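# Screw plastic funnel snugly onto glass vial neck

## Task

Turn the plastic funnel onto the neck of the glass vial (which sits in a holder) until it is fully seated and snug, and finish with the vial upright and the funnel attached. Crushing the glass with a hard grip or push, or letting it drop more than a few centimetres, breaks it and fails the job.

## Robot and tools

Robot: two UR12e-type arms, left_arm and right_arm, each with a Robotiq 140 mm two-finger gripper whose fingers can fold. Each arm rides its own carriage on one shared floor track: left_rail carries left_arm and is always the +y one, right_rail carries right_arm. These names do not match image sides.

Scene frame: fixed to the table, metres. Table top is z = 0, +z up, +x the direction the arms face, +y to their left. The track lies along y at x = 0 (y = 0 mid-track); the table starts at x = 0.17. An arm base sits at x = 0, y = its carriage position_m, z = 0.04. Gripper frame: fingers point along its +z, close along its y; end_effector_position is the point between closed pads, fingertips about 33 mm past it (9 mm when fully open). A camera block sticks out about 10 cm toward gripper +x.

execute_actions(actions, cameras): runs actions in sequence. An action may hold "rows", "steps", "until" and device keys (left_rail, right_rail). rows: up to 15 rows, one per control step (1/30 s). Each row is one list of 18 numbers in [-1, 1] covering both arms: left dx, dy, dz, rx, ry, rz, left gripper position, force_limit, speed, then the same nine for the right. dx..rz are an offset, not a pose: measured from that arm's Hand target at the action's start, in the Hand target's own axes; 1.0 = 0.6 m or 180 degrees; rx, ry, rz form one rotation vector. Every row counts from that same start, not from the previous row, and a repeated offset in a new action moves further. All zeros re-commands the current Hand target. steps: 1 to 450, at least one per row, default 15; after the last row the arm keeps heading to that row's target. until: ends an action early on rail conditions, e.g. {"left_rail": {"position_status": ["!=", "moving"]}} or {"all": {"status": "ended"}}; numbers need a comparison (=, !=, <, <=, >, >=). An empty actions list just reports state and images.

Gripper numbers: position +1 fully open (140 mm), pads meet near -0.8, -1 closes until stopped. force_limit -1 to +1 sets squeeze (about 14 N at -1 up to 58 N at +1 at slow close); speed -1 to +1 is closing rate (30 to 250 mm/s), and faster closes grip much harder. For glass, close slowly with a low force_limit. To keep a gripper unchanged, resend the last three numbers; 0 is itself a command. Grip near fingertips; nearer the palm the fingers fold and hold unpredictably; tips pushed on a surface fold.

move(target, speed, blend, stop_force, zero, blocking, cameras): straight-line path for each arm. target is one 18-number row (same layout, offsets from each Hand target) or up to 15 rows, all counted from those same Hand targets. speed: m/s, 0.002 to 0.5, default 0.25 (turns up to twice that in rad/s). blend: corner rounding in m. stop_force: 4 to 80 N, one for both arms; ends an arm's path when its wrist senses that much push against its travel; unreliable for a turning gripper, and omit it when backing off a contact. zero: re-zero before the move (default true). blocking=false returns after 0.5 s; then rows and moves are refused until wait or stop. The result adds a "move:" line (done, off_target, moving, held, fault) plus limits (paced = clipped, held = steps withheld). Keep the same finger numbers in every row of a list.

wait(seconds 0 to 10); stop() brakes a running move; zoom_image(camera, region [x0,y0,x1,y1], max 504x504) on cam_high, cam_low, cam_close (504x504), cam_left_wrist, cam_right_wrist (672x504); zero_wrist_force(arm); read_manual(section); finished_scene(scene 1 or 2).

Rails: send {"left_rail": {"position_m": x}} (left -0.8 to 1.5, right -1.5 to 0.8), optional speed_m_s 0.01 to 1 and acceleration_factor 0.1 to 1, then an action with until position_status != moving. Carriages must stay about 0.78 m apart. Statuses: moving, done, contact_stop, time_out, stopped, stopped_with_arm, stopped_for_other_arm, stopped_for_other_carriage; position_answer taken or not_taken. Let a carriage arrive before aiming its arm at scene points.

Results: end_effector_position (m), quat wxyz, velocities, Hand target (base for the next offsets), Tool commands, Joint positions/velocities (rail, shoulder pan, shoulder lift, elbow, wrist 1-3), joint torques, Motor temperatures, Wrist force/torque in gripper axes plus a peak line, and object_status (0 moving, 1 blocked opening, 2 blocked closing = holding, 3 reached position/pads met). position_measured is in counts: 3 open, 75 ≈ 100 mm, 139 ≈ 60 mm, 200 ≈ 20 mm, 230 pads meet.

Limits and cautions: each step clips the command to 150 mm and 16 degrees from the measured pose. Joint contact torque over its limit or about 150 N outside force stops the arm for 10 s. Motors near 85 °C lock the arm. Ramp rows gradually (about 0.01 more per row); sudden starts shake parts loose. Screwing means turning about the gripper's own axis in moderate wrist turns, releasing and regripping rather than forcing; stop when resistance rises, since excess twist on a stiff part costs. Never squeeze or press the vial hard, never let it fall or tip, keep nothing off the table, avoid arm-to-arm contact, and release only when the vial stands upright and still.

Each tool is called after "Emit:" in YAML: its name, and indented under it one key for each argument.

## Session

Emit:
execute_actions:
  actions: []

Scene clock: 0.00 s.
left_arm: end_effector_position=(+0.3563, +0.4786, +0.5790) position_measured=3 object_status=3 end_effector_quat_wxyz=(+0.000, +0.000, +1.000, +0.000) | right_arm: end_effector_position=(+0.3563, -0.3214, +0.5790) position_measured=3 object_status=3 end_effector_quat_wxyz=(+0.000, +0.000, +1.000, +0.000)
Joint positions: left_arm=[0.4 -0.28 -2.157 1.821 -1.235 -1.571 -0.281] | right_arm=[-0.4 -0.28 -2.157 1.821 -1.235 -1.571 -0.281]
Joint velocities: within noise
Joint torques (N m): no reading
Motor temperatures (°C): left_arm=[32 34 35 36 38 37] | right_arm=[33 29 34 39 35 38]
Wrist force (N): no reading
Wrist torque (N m): no reading
Wrist force, peak (N): no reading
Hand target: left_arm +0.3563, +0.4786, +0.5790; +0.000, +0.000, +1.000, +0.000 | right_arm +0.3563, -0.3214, +0.5790; +0.000, +0.000, +1.000, +0.000
Tool commands: left_gripper/position=+1.0 left_gripper/force_limit=+1.0 left_gripper/speed=+1.0 right_gripper/position=+1.0 right_gripper/force_limit=+1.0 right_gripper/speed=+1.0
left_rail: position_m=0.400 position_status=done
right_rail: position_m=-0.400 position_status=done

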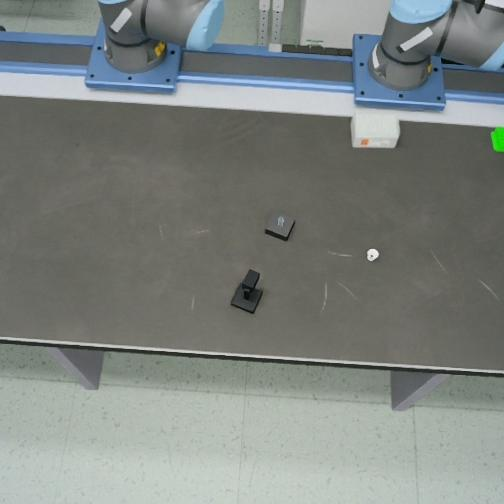

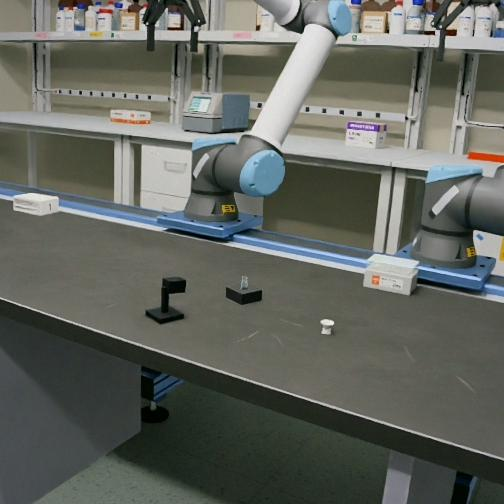

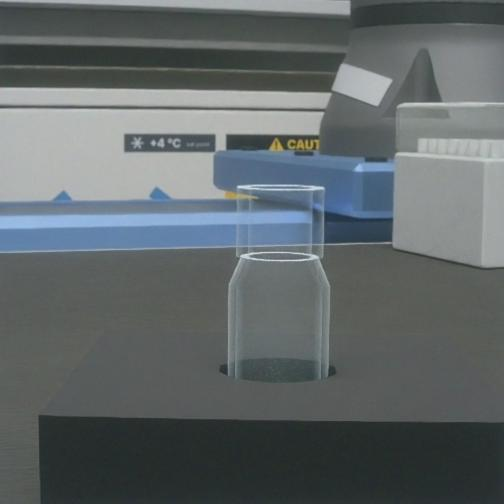

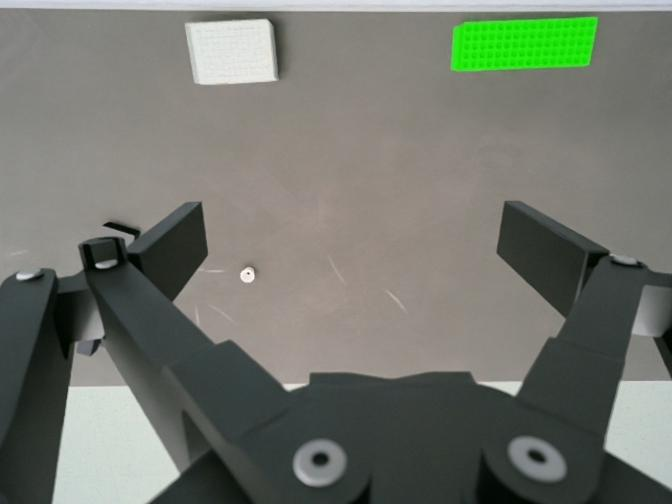

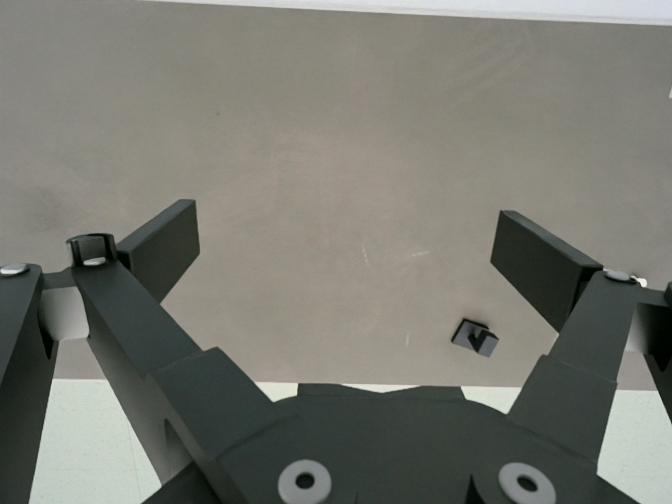

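Emit:
move:
  target: [-0.507,-0.215,0.6,0,0,0,1,-1,-1,0,0,0,0,0,0,1,-1,-1]
  speed: 0.3

Scene clock: 3.70 s.
left_arm: end_effector_position=(+0.6605, +0.3496, +0.2191) position_measured=3 object_status=3 end_effector_quat_wxyz=(+0.000, +0.000, +1.000, +0.000) | right_arm: end_effector_position=(+0.3563, -0.3214, +0.5790) position_measured=3 object_status=3 end_effector_quat_wxyz=(+0.000, +0.000, +1.000, +0.000)
Joint positions: left_arm=[0.4 -0.342 -1.542 2.041 -2.07 -1.571 -0.342] | right_arm=[-0.4 -0.28 -2.157 1.821 -1.235 -1.571 -0.281]
Joint velocities: within noise
Joint torques (N m): left_arm=[9.71 -30.47 -53.79 -7.27 -3.67 1.56] | right_arm=[-2.77 1.74 -42.87 -4.06 0.39 -0.07]
Motor temperatures (°C): left_arm=[32 34 35 36 38 37] | right_arm=[33 29 34 39 35 38]
Wrist force (N): left_arm=[-0.4 0.9 0.1] | right_arm=[-0.1 0.4 -0.3]
Wrist torque (N m): left_arm=[0.22 0.09 0.03] | right_arm=[0.09 0.03 0.00]
Wrist force, peak (N): left_arm=[2.0 1.3 -3.0] | right_arm=[-0.3 0.0 -0.9]
Hand target: left_arm +0.6606, +0.3496, +0.2190; +0.000, +0.000, +1.000, +0.000 | right_arm +0.3563, -0.3214, +0.5790; +0.000, +0.000, +1.000, +0.000
Off the commanded pose: left_arm 0.000 m, 0 deg | right_arm 0.000 m, 0 deg.
left_rail: position_m=0.400 position_status=done
right_rail: position_m=-0.400 position_status=done
move: done

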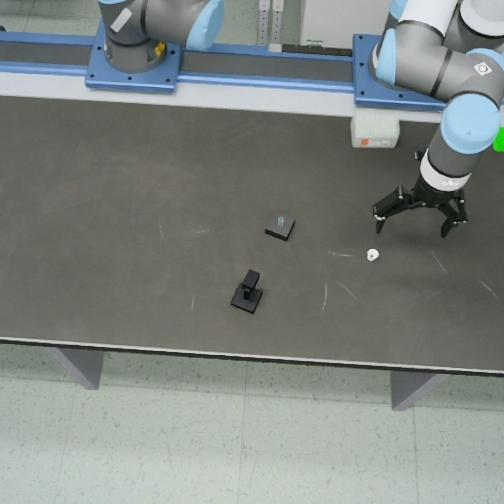

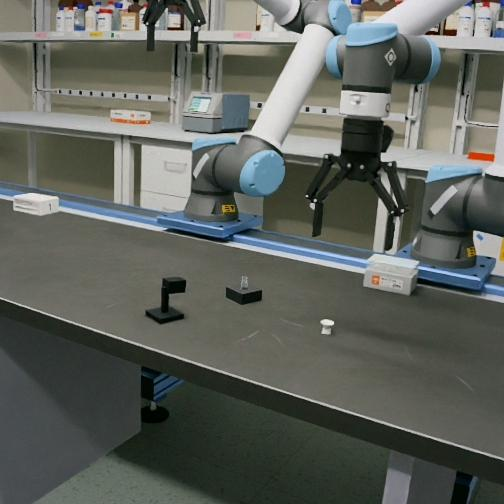

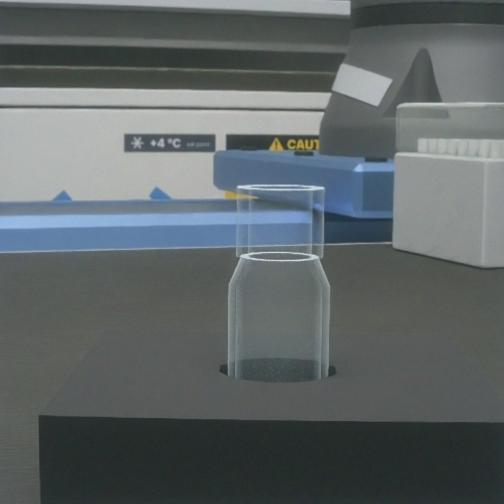

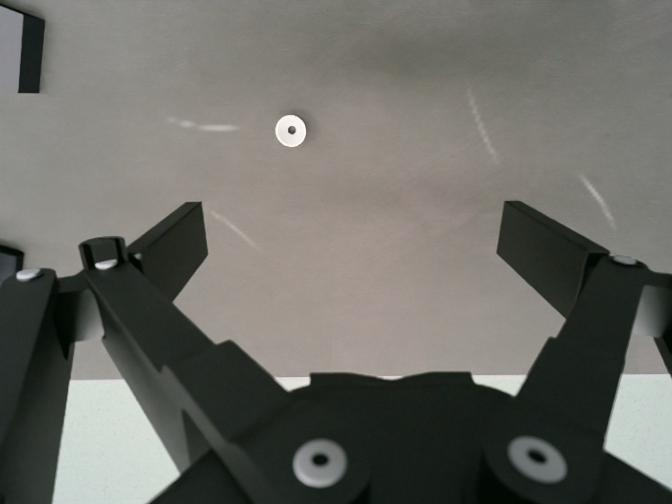

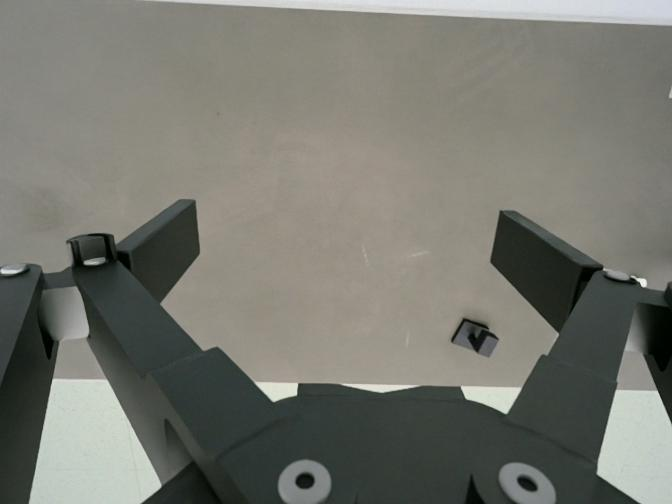

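Emit:
move:
  target: [0.041,-0.083,0.19,0,0,0,0.2,-0.3,-1,0,0,0,0,0,0,1,-1,-1]
  speed: 0.2
  cameras: ["cam_left_wrist","cam_low"]

Emit:
zoom_image:
  camera: "cam_left_wrist"
  region: [180, 80, 520, 330]

Scene clock: 7.17 s.
left_arm: end_effector_position=(+0.6360, +0.2998, +0.1050) position_measured=104 object_status=0 end_effector_quat_wxyz=(+0.000, +0.000, +1.000, +0.000) | right_arm: end_effector_position=(+0.3563, -0.3214, +0.5790) position_measured=3 object_status=3 end_effector_quat_wxyz=(+0.000, +0.000, +1.000, +0.000)
Joint positions: left_arm=[0.4 -0.43 -1.447 2.181 -2.305 -1.571 -0.43] | right_arm=[-0.4 -0.28 -2.157 1.821 -1.235 -1.571 -0.281]
Joint velocities: within noise
Joint torques (N m): left_arm=[-7.05 -31.25 -28.37 -6.66 2.93 -2.83] | right_arm=[-2.97 3.56 -41.79 -3.69 0.42 -0.03]
Motor temperatures (°C): left_arm=[32 34 35 36 38 37] | right_arm=[33 29 34 39 35 38]
Wrist force (N): left_arm=[0.0 1.1 -0.2] | right_arm=[0.3 -0.1 -0.8]
Wrist torque (N m): left_arm=[0.26 -0.01 0.03] | right_arm=[-0.02 -0.08 0.00]
Wrist force, peak (N): left_arm=[-0.1 1.4 -2.5] | right_arm=[0.6 0.4 -0.9]
Hand target: left_arm +0.6360, +0.2998, +0.1050; +0.000, +0.000, +1.000, +0.000 | right_arm +0.3563, -0.3214, +0.5790; +0.000, +0.000, +1.000, +0.000
Off the commanded pose: left_arm 0.000 m, 0 deg | right_arm 0.000 m, 0 deg.
left_rail: position_m=0.400 position_status=done
right_rail: position_m=-0.400 position_status=done
move: done
Images, in order (width x height): cam_low 504x504, cam_left_wrist 672x504.

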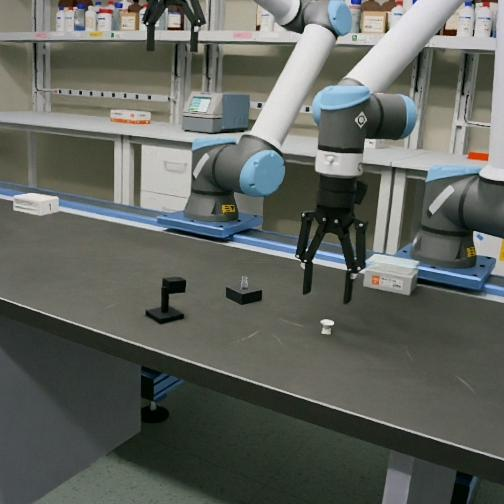

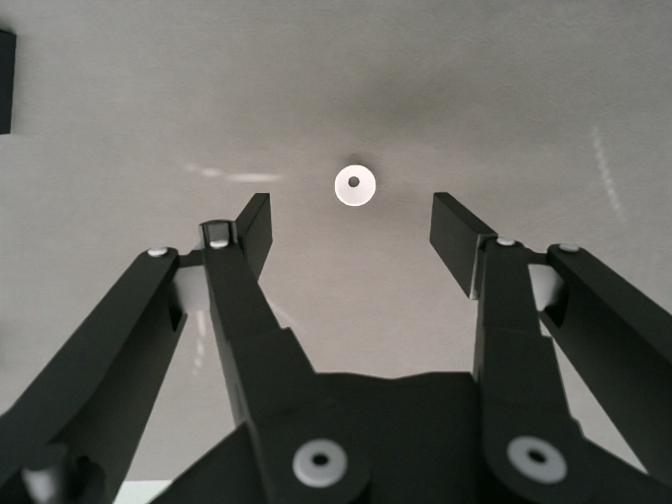

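Scaled by 1.482 from the camera's 672x504 image, which has a finer 960x720 frame.

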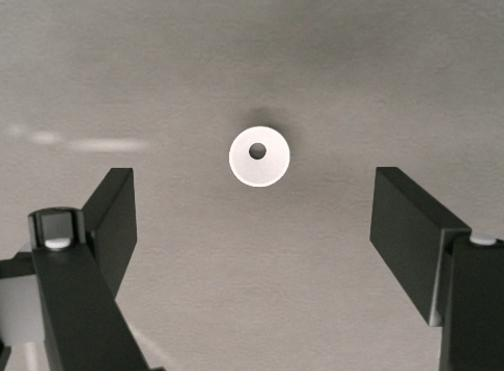

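Emit:
move:
  target: [0.003,0.001,0.068,0,0,0,-0.2,-0.3,-1,0,0,0,0,0,0,1,-1,-1]
  speed: 0.1
  cameras: ["cam_left_wrist"]

Emit:
zoom_image:
  camera: "cam_left_wrist"
  region: [240, 130, 460, 290]

Scene clock: 9.27 s.
left_arm: end_effector_position=(+0.6342, +0.3003, +0.0642) position_measured=154 object_status=0 end_effector_quat_wxyz=(+0.000, +0.000, +1.000, +0.000) | right_arm: end_effector_position=(+0.3563, -0.3214, +0.5790) position_measured=3 object_status=3 end_effector_quat_wxyz=(+0.000, +0.000, +1.000, +0.000)
Joint positions: left_arm=[0.4 -0.431 -1.392 2.214 -2.393 -1.571 -0.431] | right_arm=[-0.4 -0.28 -2.157 1.821 -1.235 -1.571 -0.281]
Joint velocities: within noise
Joint torques (N m): left_arm=[2.14 -33.39 -23 -6.86 1.96 -1.24] | right_arm=[-3.66 5.31 -40.16 -3.19 0.48 0.02]
Motor temperatures (°C): left_arm=[32 34 35 36 38 37] | right_arm=[33 29 34 39 35 38]
Wrist force (N): left_arm=[-0.1 0.8 -0.5] | right_arm=[-0.5 -0.2 -0.5]
Wrist torque (N m): left_arm=[0.22 0.00 0.03] | right_arm=[-0.02 0.11 0.00]
Wrist force, peak (N): left_arm=[-0.4 0.7 -1.8] | right_arm=[0.3 0.0 -0.8]
Hand target: left_arm +0.6342, +0.3004, +0.0642; +0.000, +0.000, +1.000, +0.000 | right_arm +0.3563, -0.3214, +0.5790; +0.000, +0.000, +1.000, +0.000
Off the commanded pose: left_arm 0.000 m, 0 deg | right_arm 0.000 m, 0 deg.
left_rail: position_m=0.400 position_status=done
right_rail: position_m=-0.400 position_status=done
move: done
Images, in order (width x height): cam_left_wrist 672x504.

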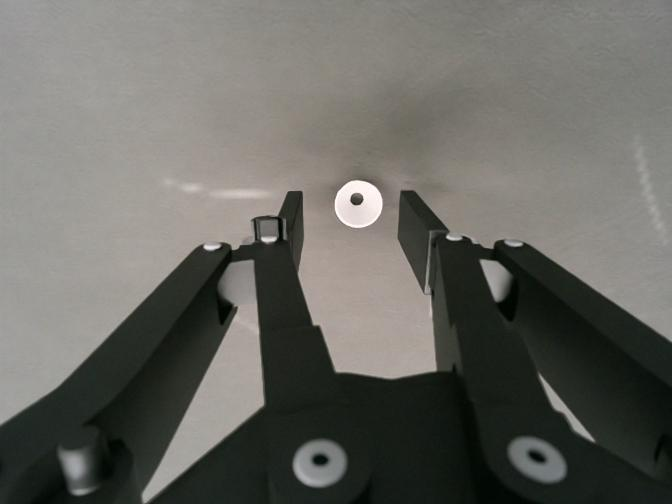

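Scaled by 2.291 from the camera's 672x504 image, which has a finer 960x720 frame.

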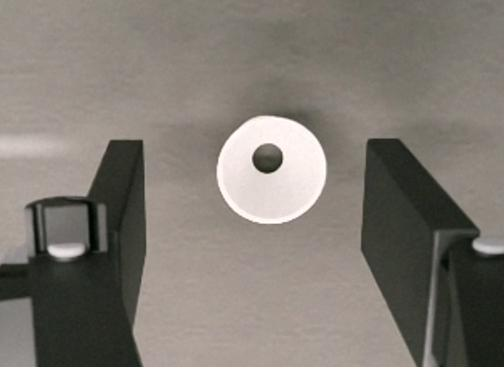

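Emit:
move:
  target: [0.0108,0.005,0,0,0,0,-0.2,-0.3,-1,0,0,0,0,0,0,1,-1,-1]
  speed: 0.1
  cameras: ["cam_left_wrist","cam_low"]

Emit:
zoom_image:
  camera: "cam_left_wrist"
  region: [240, 130, 460, 290]

Emit:
zoom_image:
  camera: "cam_low"
  region: [270, 260, 390, 350]

Scene clock: 11.07 s.
left_arm: end_effector_position=(+0.6278, +0.3033, +0.0642) position_measured=154 object_status=3 end_effector_quat_wxyz=(+0.000, +0.000, +1.000, +0.000) | right_arm: end_effector_position=(+0.3563, -0.3214, +0.5790) position_measured=3 object_status=3 end_effector_quat_wxyz=(+0.000, +0.000, +1.000, +0.000)
Joint positions: left_arm=[0.4 -0.431 -1.402 2.227 -2.396 -1.571 -0.431] | right_arm=[-0.4 -0.28 -2.157 1.821 -1.235 -1.571 -0.28]
Joint velocities: within noise
Joint torques (N m): left_arm=[7.75 -76.36 -22.79 -7.32 1.85 1.21] | right_arm=[-4.22 5.44 -39.39 -2.94 0.44 -0.14]
Motor temperatures (°C): left_arm=[32 34 35 36 38 37] | right_arm=[33 29 34 39 35 38]
Wrist force (N): left_arm=[-0.3 0.9 -0.2] | right_arm=[-0.3 0.0 -0.5]
Wrist torque (N m): left_arm=[0.23 0.04 0.02] | right_arm=[-0.01 0.06 -0.01]
Wrist force, peak (N): left_arm=[-0.1 1.7 -0.6] | right_arm=[0.0 -0.3 -0.9]
Hand target: left_arm +0.6277, +0.3034, +0.0642; +0.000, +0.000, +1.000, +0.000 | right_arm +0.3563, -0.3214, +0.5790; +0.000, +0.000, +1.000, +0.000
Off the commanded pose: left_arm 0.000 m, 0 deg | right_arm 0.000 m, 0 deg.
left_rail: position_m=0.400 position_status=done
right_rail: position_m=-0.400 position_status=done
move: done
Images, in order (width x height): cam_low 504x504, cam_left_wrist 672x504.

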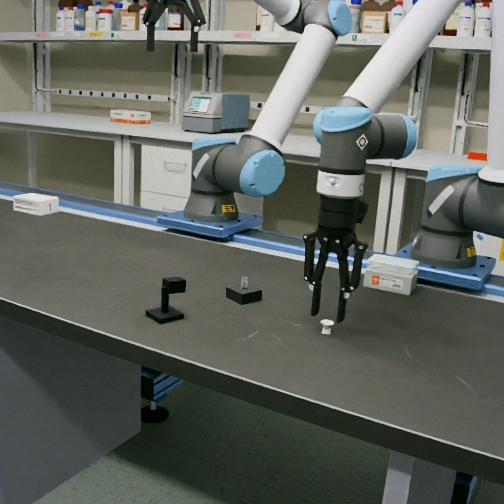

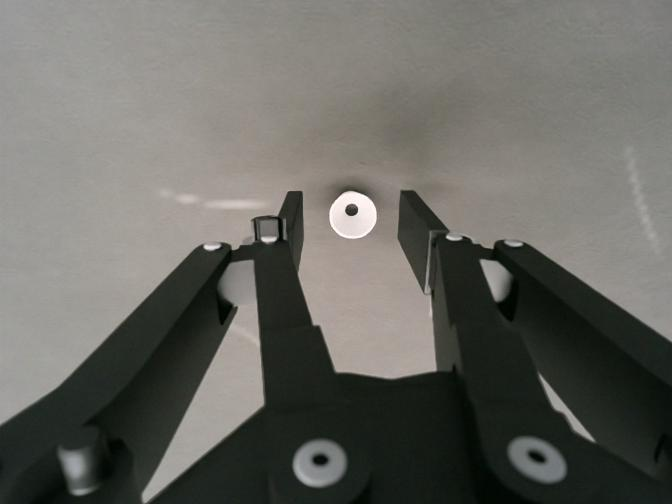

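Scaled by 2.291 from the camera's 672x504 image, which has a finer 960x720 frame.

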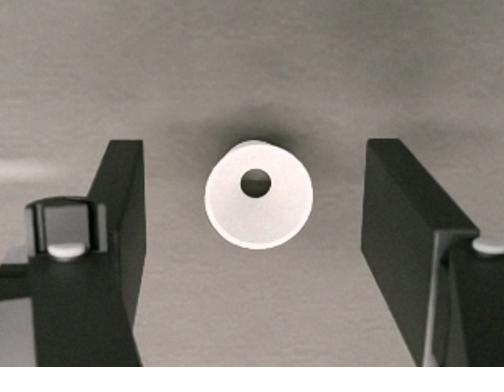

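Scaled by 4.200 from the camera's 504x504 image, which has a finer 720x720 frame.

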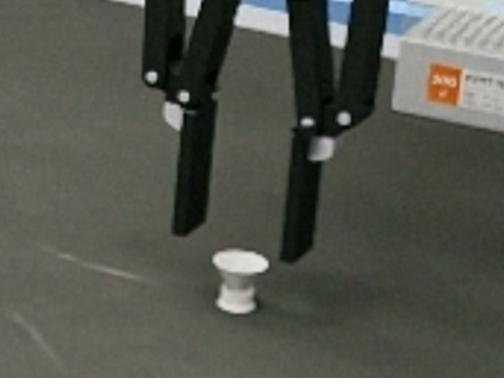

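Emit:
move:
  target: [0,0,0.0258,0,0,0,-0.2,-0.3,-1,0,0,0,0,0,0,1,-1,-1]
  speed: 0.1
  cameras: ["cam_left_wrist","cam_low"]

Emit:
zoom_image:
  camera: "cam_left_wrist"
  region: [240, 130, 460, 290]

Emit:
zoom_image:
  camera: "cam_low"
  region: [290, 290, 370, 350]

Scene clock: 13.50 s.
left_arm: end_effector_position=(+0.6277, +0.3034, +0.0488) position_measured=154 object_status=3 end_effector_quat_wxyz=(+0.000, +0.000, +1.000, +0.000) | right_arm: end_effector_position=(+0.3563, -0.3214, +0.5790) position_measured=3 object_status=3 end_effector_quat_wxyz=(+0.000, +0.000, +1.000, +0.000)
Joint positions: left_arm=[0.4 -0.431 -1.378 2.237 -2.43 -1.571 -0.431] | right_arm=[-0.4 -0.28 -2.157 1.821 -1.235 -1.571 -0.28]
Joint velocities: within noise
Joint torques (N m): left_arm=[1.7 -31.31 -21.33 -7.66 0.82 0.11] | right_arm=[-2.51 6.49 -38.58 -2.44 0.4 -0.08]
Motor temperatures (°C): left_arm=[32 34 35 36 38 37] | right_arm=[33 29 34 39 35 38]
Wrist force (N): left_arm=[0.0 1.1 -0.1] | right_arm=[0.2 -0.2 -0.3]
Wrist torque (N m): left_arm=[0.27 -0.03 0.01] | right_arm=[-0.04 -0.05 0.00]
Wrist force, peak (N): left_arm=[-0.6 1.3 -0.7] | right_arm=[0.4 0.5 -0.8]
Hand target: left_arm +0.6277, +0.3034, +0.0487; +0.000, +0.000, +1.000, +0.000 | right_arm +0.3563, -0.3214, +0.5790; +0.000, +0.000, +1.000, +0.000
Off the commanded pose: left_arm 0.000 m, 0 deg | right_arm 0.000 m, 0 deg.
left_rail: position_m=0.400 position_status=done
right_rail: position_m=-0.400 position_status=done
move: done
Images, in order (width x height): cam_low 504x504, cam_left_wrist 672x504.

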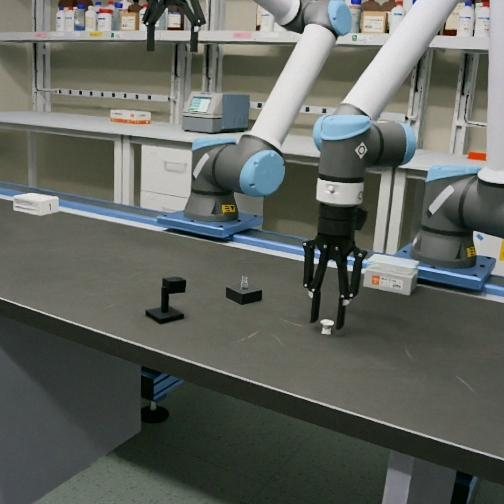

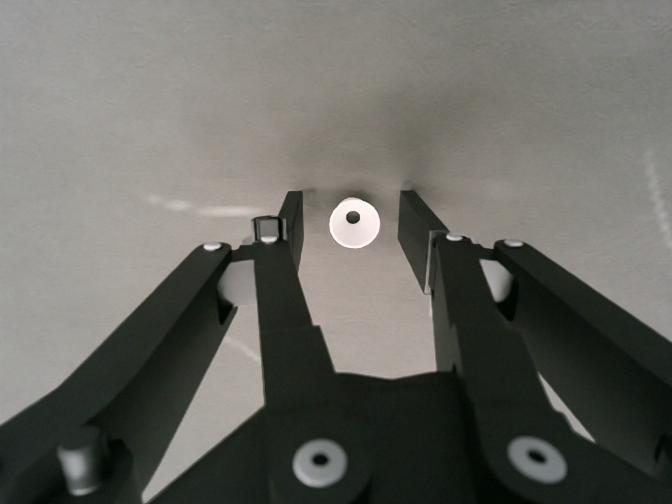

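Scaled by 2.291 from the camera's 672x504 image, which has a finer 960x720 frame.

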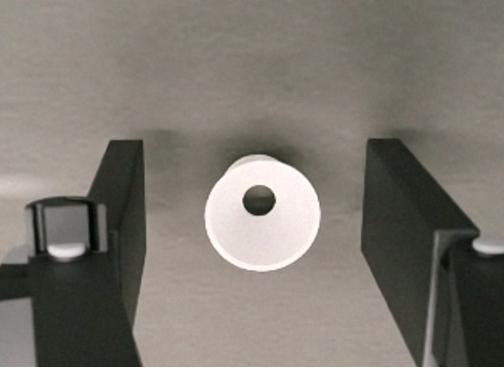

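Scaled by 6.300 from the camera's 504x504 image, which has a finer 720x720 frame.

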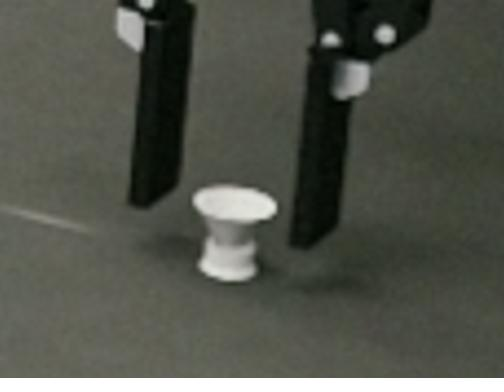

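Emit:
move:
  target:
    - [0,0,0,0,0,-0.5,-0.2,-0.3,-1,0,0,0,0,0,0,1,-1,-1]
    - [0,0,0,0,0,-0.98,-0.2,-0.3,-1,0,0,0,0,0,0,1,-1,-1]
  speed: 0.5
  cameras: ["cam_left_wrist","cam_low"]

Emit:
zoom_image:
  camera: "cam_left_wrist"
  region: [240, 130, 460, 290]

Scene clock: 20.30 s.
left_arm: end_effector_position=(+0.6277, +0.3034, +0.0487) position_measured=154 object_status=3 end_effector_quat_wxyz=(+0.000, +1.000, -0.031, +0.000) | right_arm: end_effector_position=(+0.3563, -0.3214, +0.5790) position_measured=3 object_status=3 end_effector_quat_wxyz=(+0.000, +0.000, +1.000, +0.000)
Joint positions: left_arm=[0.4 -0.431 -1.378 2.237 -2.43 -1.571 -3.509] | right_arm=[-0.4 -0.28 -2.157 1.821 -1.235 -1.571 -0.28]
Joint velocities: within noise
Joint torques (N m): left_arm=[-9.46 -72.13 -21.24 -3.38 3.21 -3.05] | right_arm=[-3.34 6.8 -39.79 -2.14 0.21 -0.21]
Motor temperatures (°C): left_arm=[32 34 35 36 38 37] | right_arm=[33 29 34 39 35 38]
Wrist force (N): left_arm=[-0.4 0.9 -0.7] | right_arm=[0.3 -0.1 -0.3]
Wrist torque (N m): left_arm=[0.25 0.07 0.00] | right_arm=[-0.02 -0.08 0.00]
Wrist force, peak (N): left_arm=[-0.3 1.5 -0.6] | right_arm=[0.5 0.3 -1.0]
Hand target: left_arm +0.6277, +0.3034, +0.0487; +0.000, +1.000, -0.031, +0.000 | right_arm +0.3563, -0.3214, +0.5790; +0.000, +0.000, +1.000, +0.000
Off the commanded pose: left_arm 0.000 m, 0 deg | right_arm 0.000 m, 0 deg.
left_rail: position_m=0.400 position_status=done
right_rail: position_m=-0.400 position_status=done
move: done
Images, in order (width x height): cam_low 504x504, cam_left_wrist 672x504.

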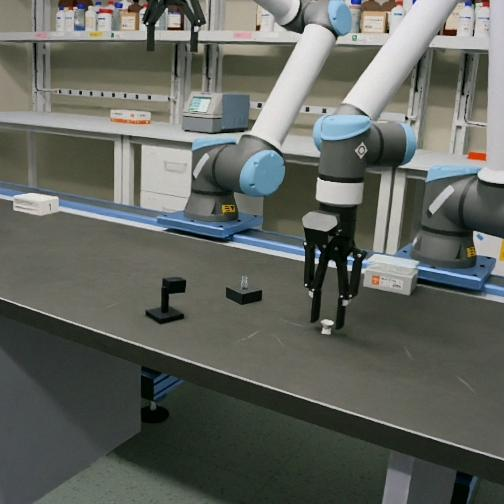

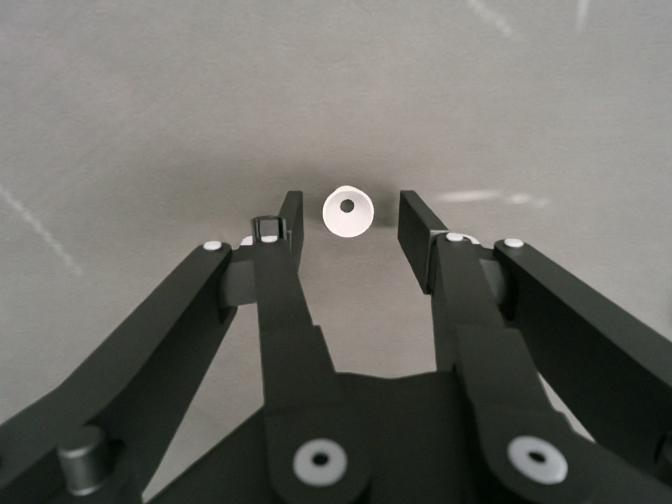

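Scaled by 2.291 from the camera's 672x504 image, which has a finer 960x720 frame.

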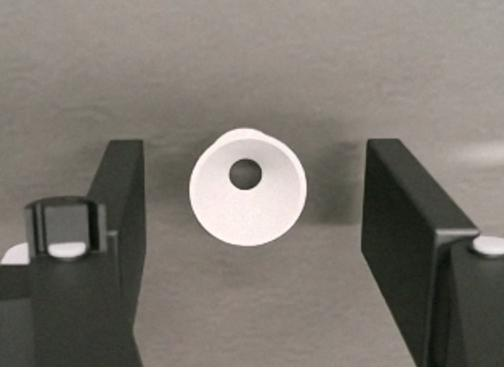

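Emit:
move:
  target: [0.0047,-0.0026,0.004,0,0,-0.5,-0.2,-0.3,-1,0,0,0,0,0,0,1,-1,-1]
  speed: 0.5
  cameras: ["cam_left_wrist"]

Emit:
zoom_image:
  camera: "cam_left_wrist"
  region: [240, 130, 460, 290]

Emit:
move:
  target: [0,0,0,0,0,0,-1,-0.3,-1,0,0,0,0,0,0,1,-1,-1]
  cameras: []

Emit:
wait:
  seconds: 0.7
  cameras: ["cam_left_wrist","cam_low"]

Emit:
zoom_image:
  camera: "cam_left_wrist"
  region: [240, 130, 460, 290]

Scene clock: 23.63 s.
left_arm: end_effector_position=(+0.6306, +0.3047, +0.0463) position_measured=154 object_status=3 end_effector_quat_wxyz=(+0.000, +0.729, +0.685, +0.000) | right_arm: end_effector_position=(+0.3563, -0.3214, +0.5790) position_measured=3 object_status=3 end_effector_quat_wxyz=(+0.000, +0.000, +1.000, +0.000)
Joint positions: left_arm=[0.4 -0.426 -1.37 2.233 -2.434 -1.571 -5.076] | right_arm=[-0.4 -0.28 -2.157 1.821 -1.235 -1.571 -0.28]
Joint velocities: within noise
Joint torques (N m): left_arm=[-7.46 -73.28 -20.72 -3.13 2.87 -2.83] | right_arm=[-4.4 5.62 -39.59 -2.16 0.37 -0.13]
Motor temperatures (°C): left_arm=[32 34 35 36 38 37] | right_arm=[33 29 34 39 35 38]
Wrist force (N): left_arm=[-0.2 0.8 -0.3] | right_arm=[0.2 -0.1 -0.3]
Wrist torque (N m): left_arm=[0.22 -0.01 0.01] | right_arm=[-0.02 -0.03 0.00]
Wrist force, peak (N): left_arm=[0.5 1.6 -0.3] | right_arm=[0.6 -0.7 -0.6]
Hand target: left_arm +0.6306, +0.3047, +0.0464; +0.000, +0.729, +0.685, +0.000 | right_arm +0.3563, -0.3214, +0.5790; +0.000, +0.000, +1.000, +0.000
Off the commanded pose: left_arm 0.000 m, 0 deg | right_arm 0.000 m, 0 deg.
left_rail: position_m=0.400 position_status=done
right_rail: position_m=-0.400 position_status=done
move: done
Images, in order (width x height): cam_left_wrist 672x504.

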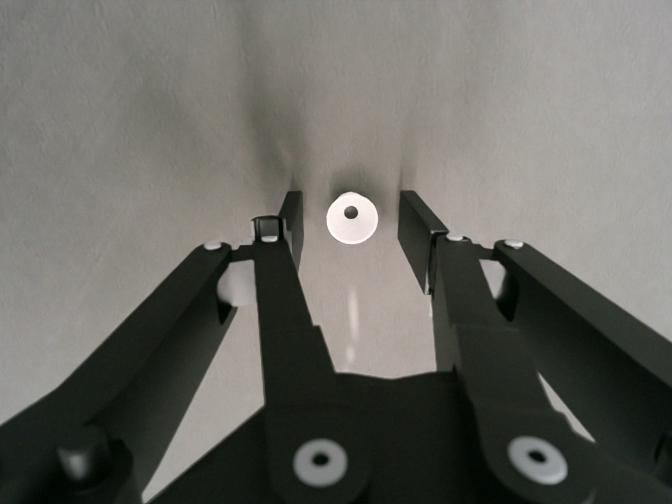

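Scaled by 2.291 from the camera's 672x504 image, which has a finer 960x720 frame.

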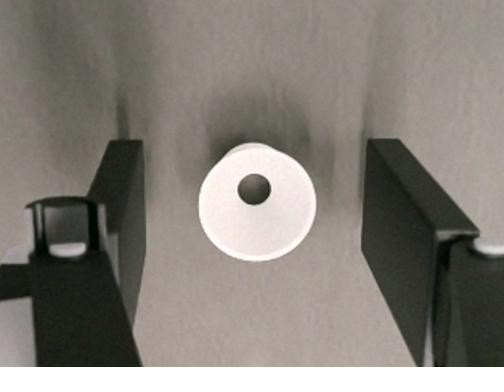

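Scene clock: 24.83 s.
left_arm: end_effector_position=(+0.6306, +0.3047, +0.0464) position_measured=195 object_status=0 end_effector_quat_wxyz=(+0.000, +0.729, +0.685, +0.000) | right_arm: end_effector_position=(+0.3563, -0.3214, +0.5790) position_measured=3 object_status=3 end_effector_quat_wxyz=(+0.000, +0.000, +1.000, +0.000)
Joint positions: left_arm=[0.4 -0.427 -1.37 2.233 -2.434 -1.571 -5.076] | right_arm=[-0.4 -0.28 -2.157 1.821 -1.235 -1.571 -0.28]
Joint velocities: within noise
Joint torques (N m): left_arm=[-6.98 -70.93 -24.49 -3.6 2.82 -2.51] | right_arm=[-3.88 6.22 -40.33 -2.06 0.34 -0.15]
Motor temperatures (°C): left_arm=[32 34 35 36 38 37] | right_arm=[33 29 34 39 35 38]
Wrist force (N): left_arm=[-0.3 0.5 -4.1] | right_arm=[0.0 -0.1 -0.3]
Wrist torque (N m): left_arm=[0.25 0.04 0.01] | right_arm=[-0.02 0.00 0.00]
Wrist force, peak (N): left_arm=[-0.1 0.6 -4.1] | right_arm=[0.8 0.3 -0.6]
Hand target: left_arm +0.6306, +0.3047, +0.0464; +0.000, +0.729, +0.685, +0.000 | right_arm +0.3563, -0.3214, +0.5790; +0.000, +0.000, +1.000, +0.000
Off the commanded pose: left_arm 0.000 m, 0 deg | right_arm 0.000 m, 0 deg.
left_rail: position_m=0.400 position_status=done
right_rail: position_m=-0.400 position_status=done
move: done
No camera images: "cameras" was empty.

Scene clock: 25.53 s.
left_arm: end_effector_position=(+0.6306, +0.3047, +0.0464) position_measured=195 object_status=2 end_effector_quat_wxyz=(+0.000, +0.729, +0.685, +0.000) | right_arm: end_effector_position=(+0.3563, -0.3214, +0.5790) position_measured=3 object_status=3 end_effector_quat_wxyz=(+0.000, +0.000, +1.000, +0.000)
Joint positions: left_arm=[0.4 -0.427 -1.37 2.233 -2.434 -1.571 -5.076] | right_arm=[-0.4 -0.28 -2.157 1.821 -1.235 -1.571 -0.28]
Joint velocities: within noise
Joint torques (N m): left_arm=[-7.31 -66.95 -26.49 -4.11 2.64 -3.01] | right_arm=[-3.32 8.09 -39.5 -2.05 0.36 -0.05]
Motor temperatures (°C): left_arm=[32 34 35 36 38 37] | right_arm=[33 29 34 39 35 38]
Wrist force (N): left_arm=[-0.2 0.5 -3.5] | right_arm=[0.4 -0.3 -0.1]
Wrist torque (N m): left_arm=[0.22 0.02 0.01] | right_arm=[-0.06 -0.10 0.00]
Wrist force, peak (N): left_arm=[-0.1 0.6 -4.2] | right_arm=[0.4 0.1 -0.9]
Hand target: left_arm +0.6306, +0.3047, +0.0464; +0.000, +0.729, +0.685, +0.000 | right_arm +0.3563, -0.3214, +0.5790; +0.000, +0.000, +1.000, +0.000
Tool commands: left_gripper/position=-1.0 left_gripper/force_limit=-0.3 left_gripper/speed=-1.0 right_gripper/position=+1.0 right_gripper/force_limit=-1.0 right_gripper/speed=-1.0
Off the commanded pose: left_arm 0.000 m, 0 deg | right_arm 0.000 m, 0 deg.
left_rail: position_m=0.400 position_status=done
right_rail: position_m=-0.400 position_status=done
wait: 0.70 s
Images, in order (width x height): cam_low 504x504, cam_left_wrist 672x504.

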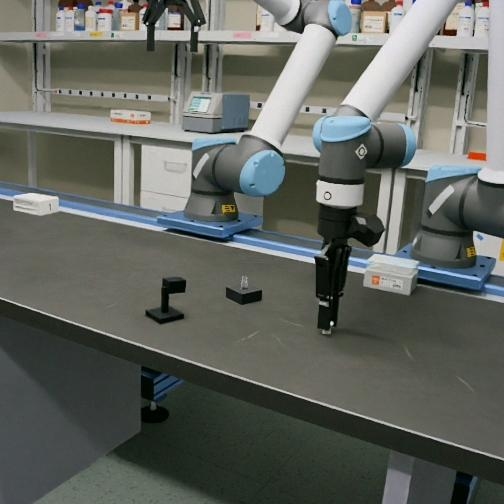

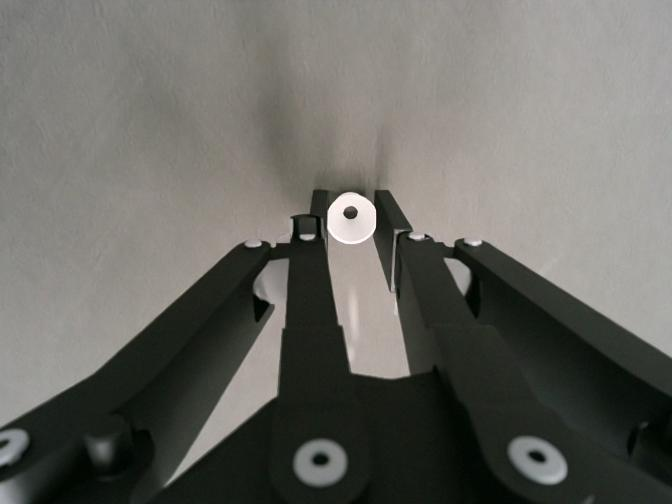

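Scaled by 2.291 from the camera's 672x504 image, which has a finer 960x720 frame.

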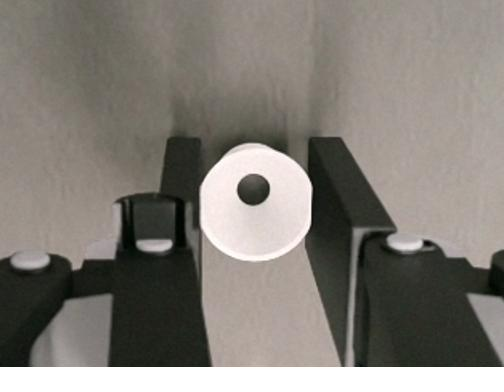

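Emit:
move:
  target:
    - [0,0,-0.25,0,0,0,-1,-0.3,-1,0,0,0,0,0,0,1,-1,-1]
    - [-0.41,-0.06,-0.25,0,0,0,-1,-0.3,-1,0,0,0,0,0,0,1,-1,-1]
  speed: 0.2
  blend: 0.03

Emit:
zoom_image:
  camera: "cam_left_wrist"
  region: [240, 70, 500, 290]

Scene clock: 29.77 s.
left_arm: end_effector_position=(+0.5792, +0.0616, +0.1964) position_measured=195 object_status=2 end_effector_quat_wxyz=(+0.000, +0.729, +0.685, +0.000) | right_arm: end_effector_position=(+0.3563, -0.3214, +0.5790) position_measured=3 object_status=3 end_effector_quat_wxyz=(+0.000, +0.000, +1.000, +0.000)
Joint positions: left_arm=[0.4 -0.791 -1.508 2.051 -2.114 -1.571 -5.441] | right_arm=[-0.4 -0.28 -2.157 1.821 -1.235 -1.571 -0.28]
Joint velocities: within noise
Joint torques (N m): left_arm=[-8.9 -31.81 -52.74 -2.92 2.85 -2.78] | right_arm=[-3.9 6.83 -40.37 -2.12 0.4 -0.08]
Motor temperatures (°C): left_arm=[32 34 35 36 38 37] | right_arm=[33 29 34 39 35 38]
Wrist force (N): left_arm=[-0.2 0.9 0.0] | right_arm=[0.4 -0.5 -0.3]
Wrist torque (N m): left_arm=[0.22 0.01 0.04] | right_arm=[-0.10 -0.10 0.01]
Wrist force, peak (N): left_arm=[-0.2 0.5 -4.4] | right_arm=[0.7 0.4 -0.7]
Hand target: left_arm +0.5792, +0.0615, +0.1964; +0.000, +0.729, +0.685, +0.000 | right_arm +0.3563, -0.3214, +0.5790; +0.000, +0.000, +1.000, +0.000
Off the commanded pose: left_arm 0.000 m, 0 deg | right_arm 0.000 m, 0 deg.
left_rail: position_m=0.400 position_status=done
right_rail: position_m=-0.400 position_status=done
move: done; blend cut to 0 m at target 1

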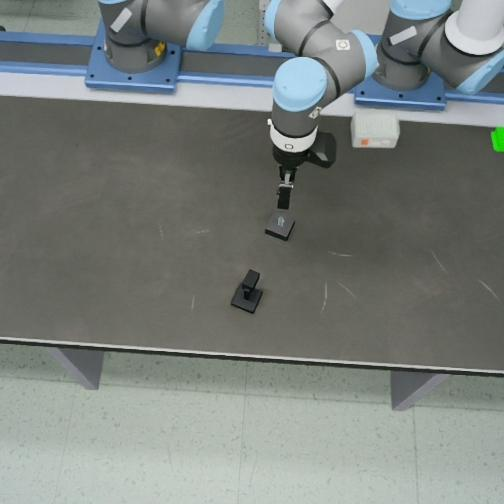

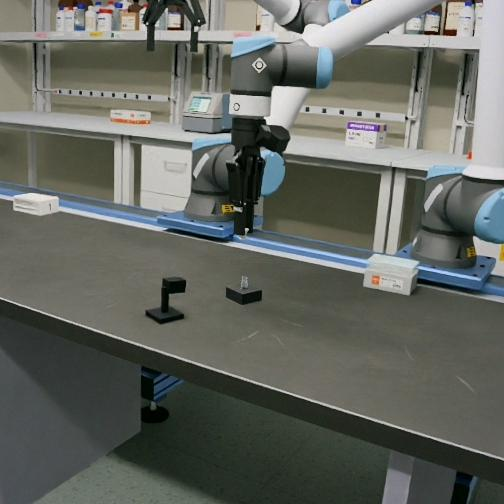

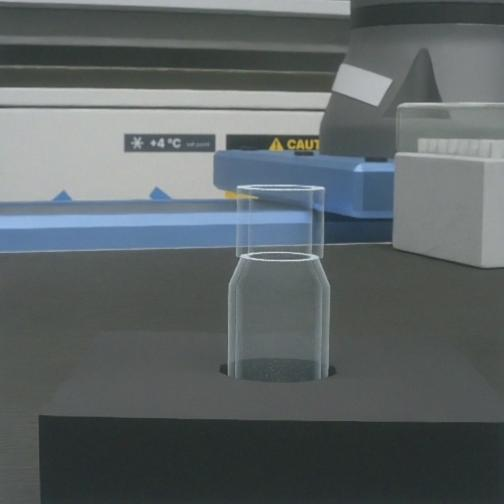

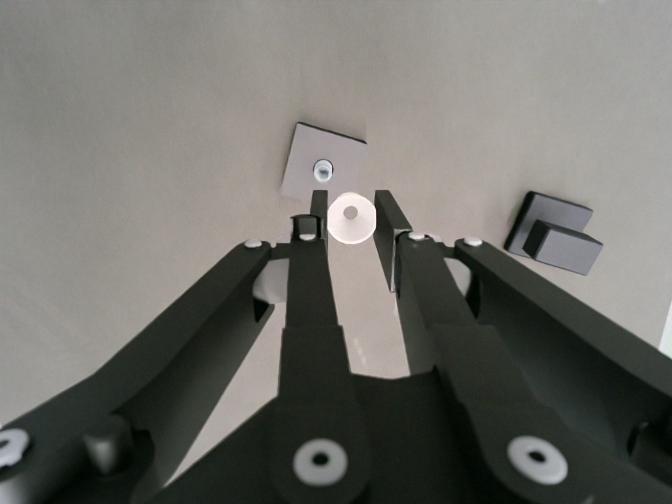

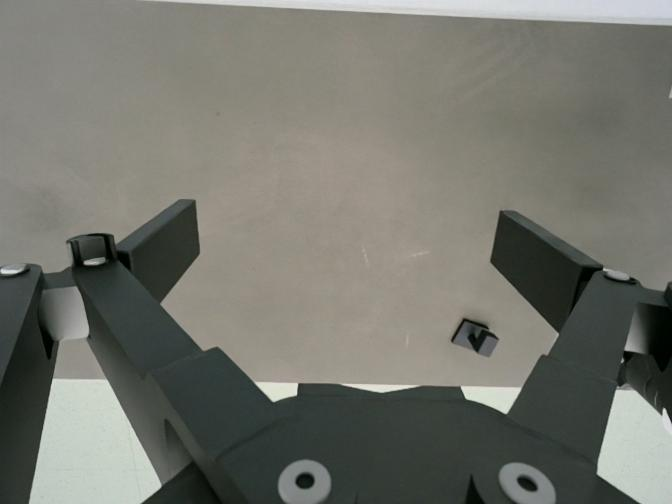

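Scaled by 1.938 from the camera's 672x504 image, which has a finer 960x720 frame.

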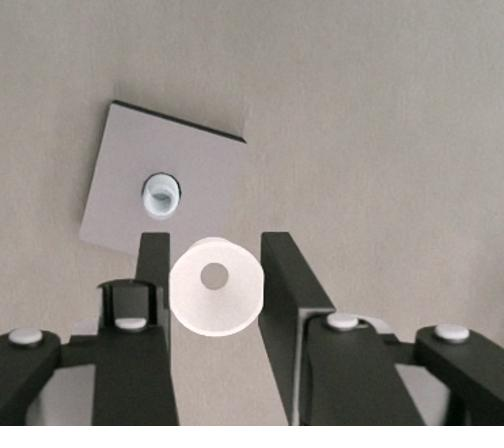

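Emit:
move:
  target: [0.0024,-0.0289,0.118,0,0,0,-1,-0.3,-1,0,0,0,0,0,0,1,-1,-1]
  speed: 0.15
  cameras: ["cam_close","cam_left_wrist","cam_low"]

Emit:
zoom_image:
  camera: "cam_left_wrist"
  region: [240, 110, 460, 290]

Emit:
zoom_image:
  camera: "cam_low"
  region: [200, 230, 290, 310]

Scene clock: 33.10 s.
left_arm: end_effector_position=(+0.5620, +0.0640, +0.1256) position_measured=195 object_status=2 end_effector_quat_wxyz=(+0.000, +0.729, +0.685, +0.000) | right_arm: end_effector_position=(+0.3563, -0.3214, +0.5790) position_measured=3 object_status=3 end_effector_quat_wxyz=(+0.000, +0.000, +1.000, +0.000)
Joint positions: left_arm=[0.4 -0.808 -1.456 2.145 -2.26 -1.571 -5.458] | right_arm=[-0.4 -0.28 -2.157 1.821 -1.235 -1.571 -0.281]
Joint velocities: within noise
Joint torques (N m): left_arm=[-7.55 -30.84 -26.57 -7.41 -1.9 -2.65] | right_arm=[-3.23 7.78 -40.99 -1.9 0.35 -0.14]
Motor temperatures (°C): left_arm=[32 34 35 36 38 37] | right_arm=[33 29 34 39 35 38]
Wrist force (N): left_arm=[-0.1 1.1 -0.1] | right_arm=[0.0 0.2 -0.1]
Wrist torque (N m): left_arm=[0.25 -0.01 0.04] | right_arm=[0.06 0.01 0.01]
Wrist force, peak (N): left_arm=[-0.4 1.9 -2.1] | right_arm=[-0.3 -0.5 -0.7]
Hand target: left_arm +0.5620, +0.0640, +0.1256; +0.000, +0.729, +0.685, +0.000 | right_arm +0.3563, -0.3214, +0.5790; +0.000, +0.000, +1.000, +0.000
Off the commanded pose: left_arm 0.000 m, 0 deg | right_arm 0.000 m, 0 deg.
left_rail: position_m=0.400 position_status=done
right_rail: position_m=-0.400 position_status=done
move: done
Images, in order (width x height): cam_low 504x504, cam_close 504x504, cam_left_wrist 672x504.

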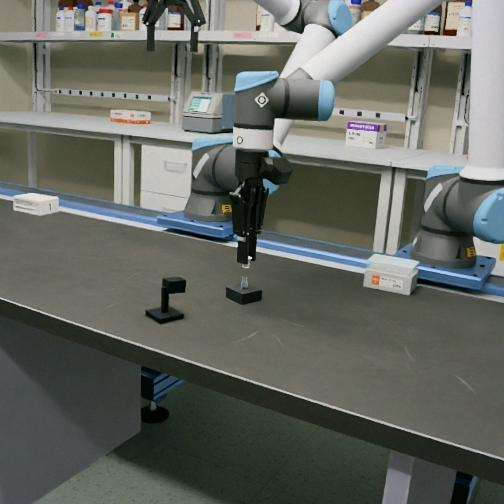

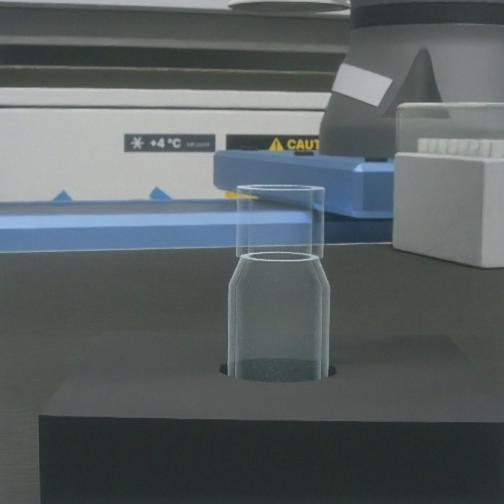

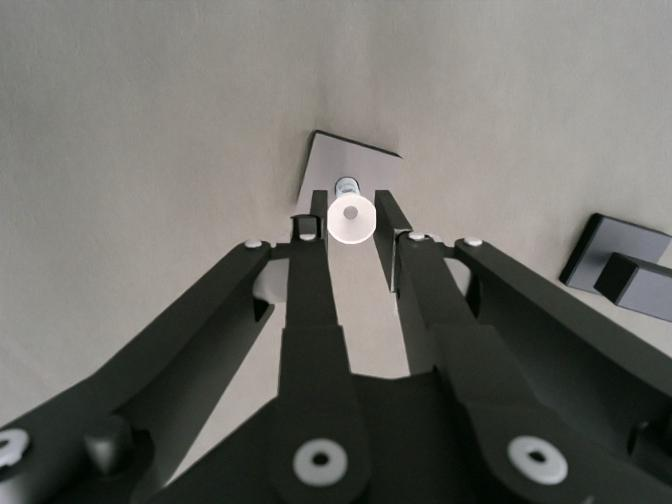

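Scaled by 2.291 from the camera's 672x504 image, which has a finer 960x720 frame.

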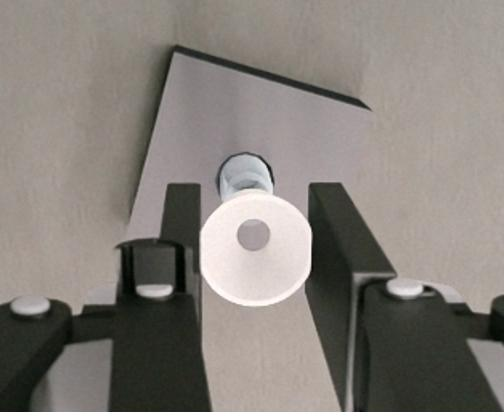

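Scaled by 5.600 from the camera's 504x504 image, which has a finer 720x720 frame.

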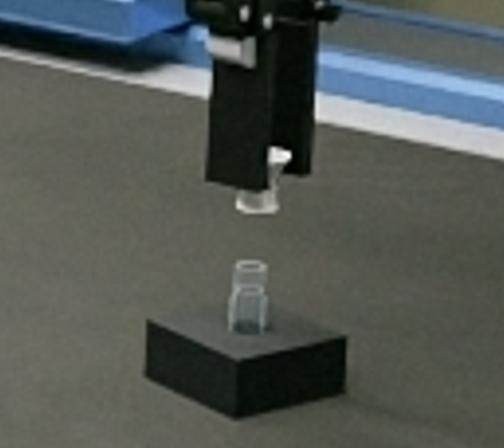

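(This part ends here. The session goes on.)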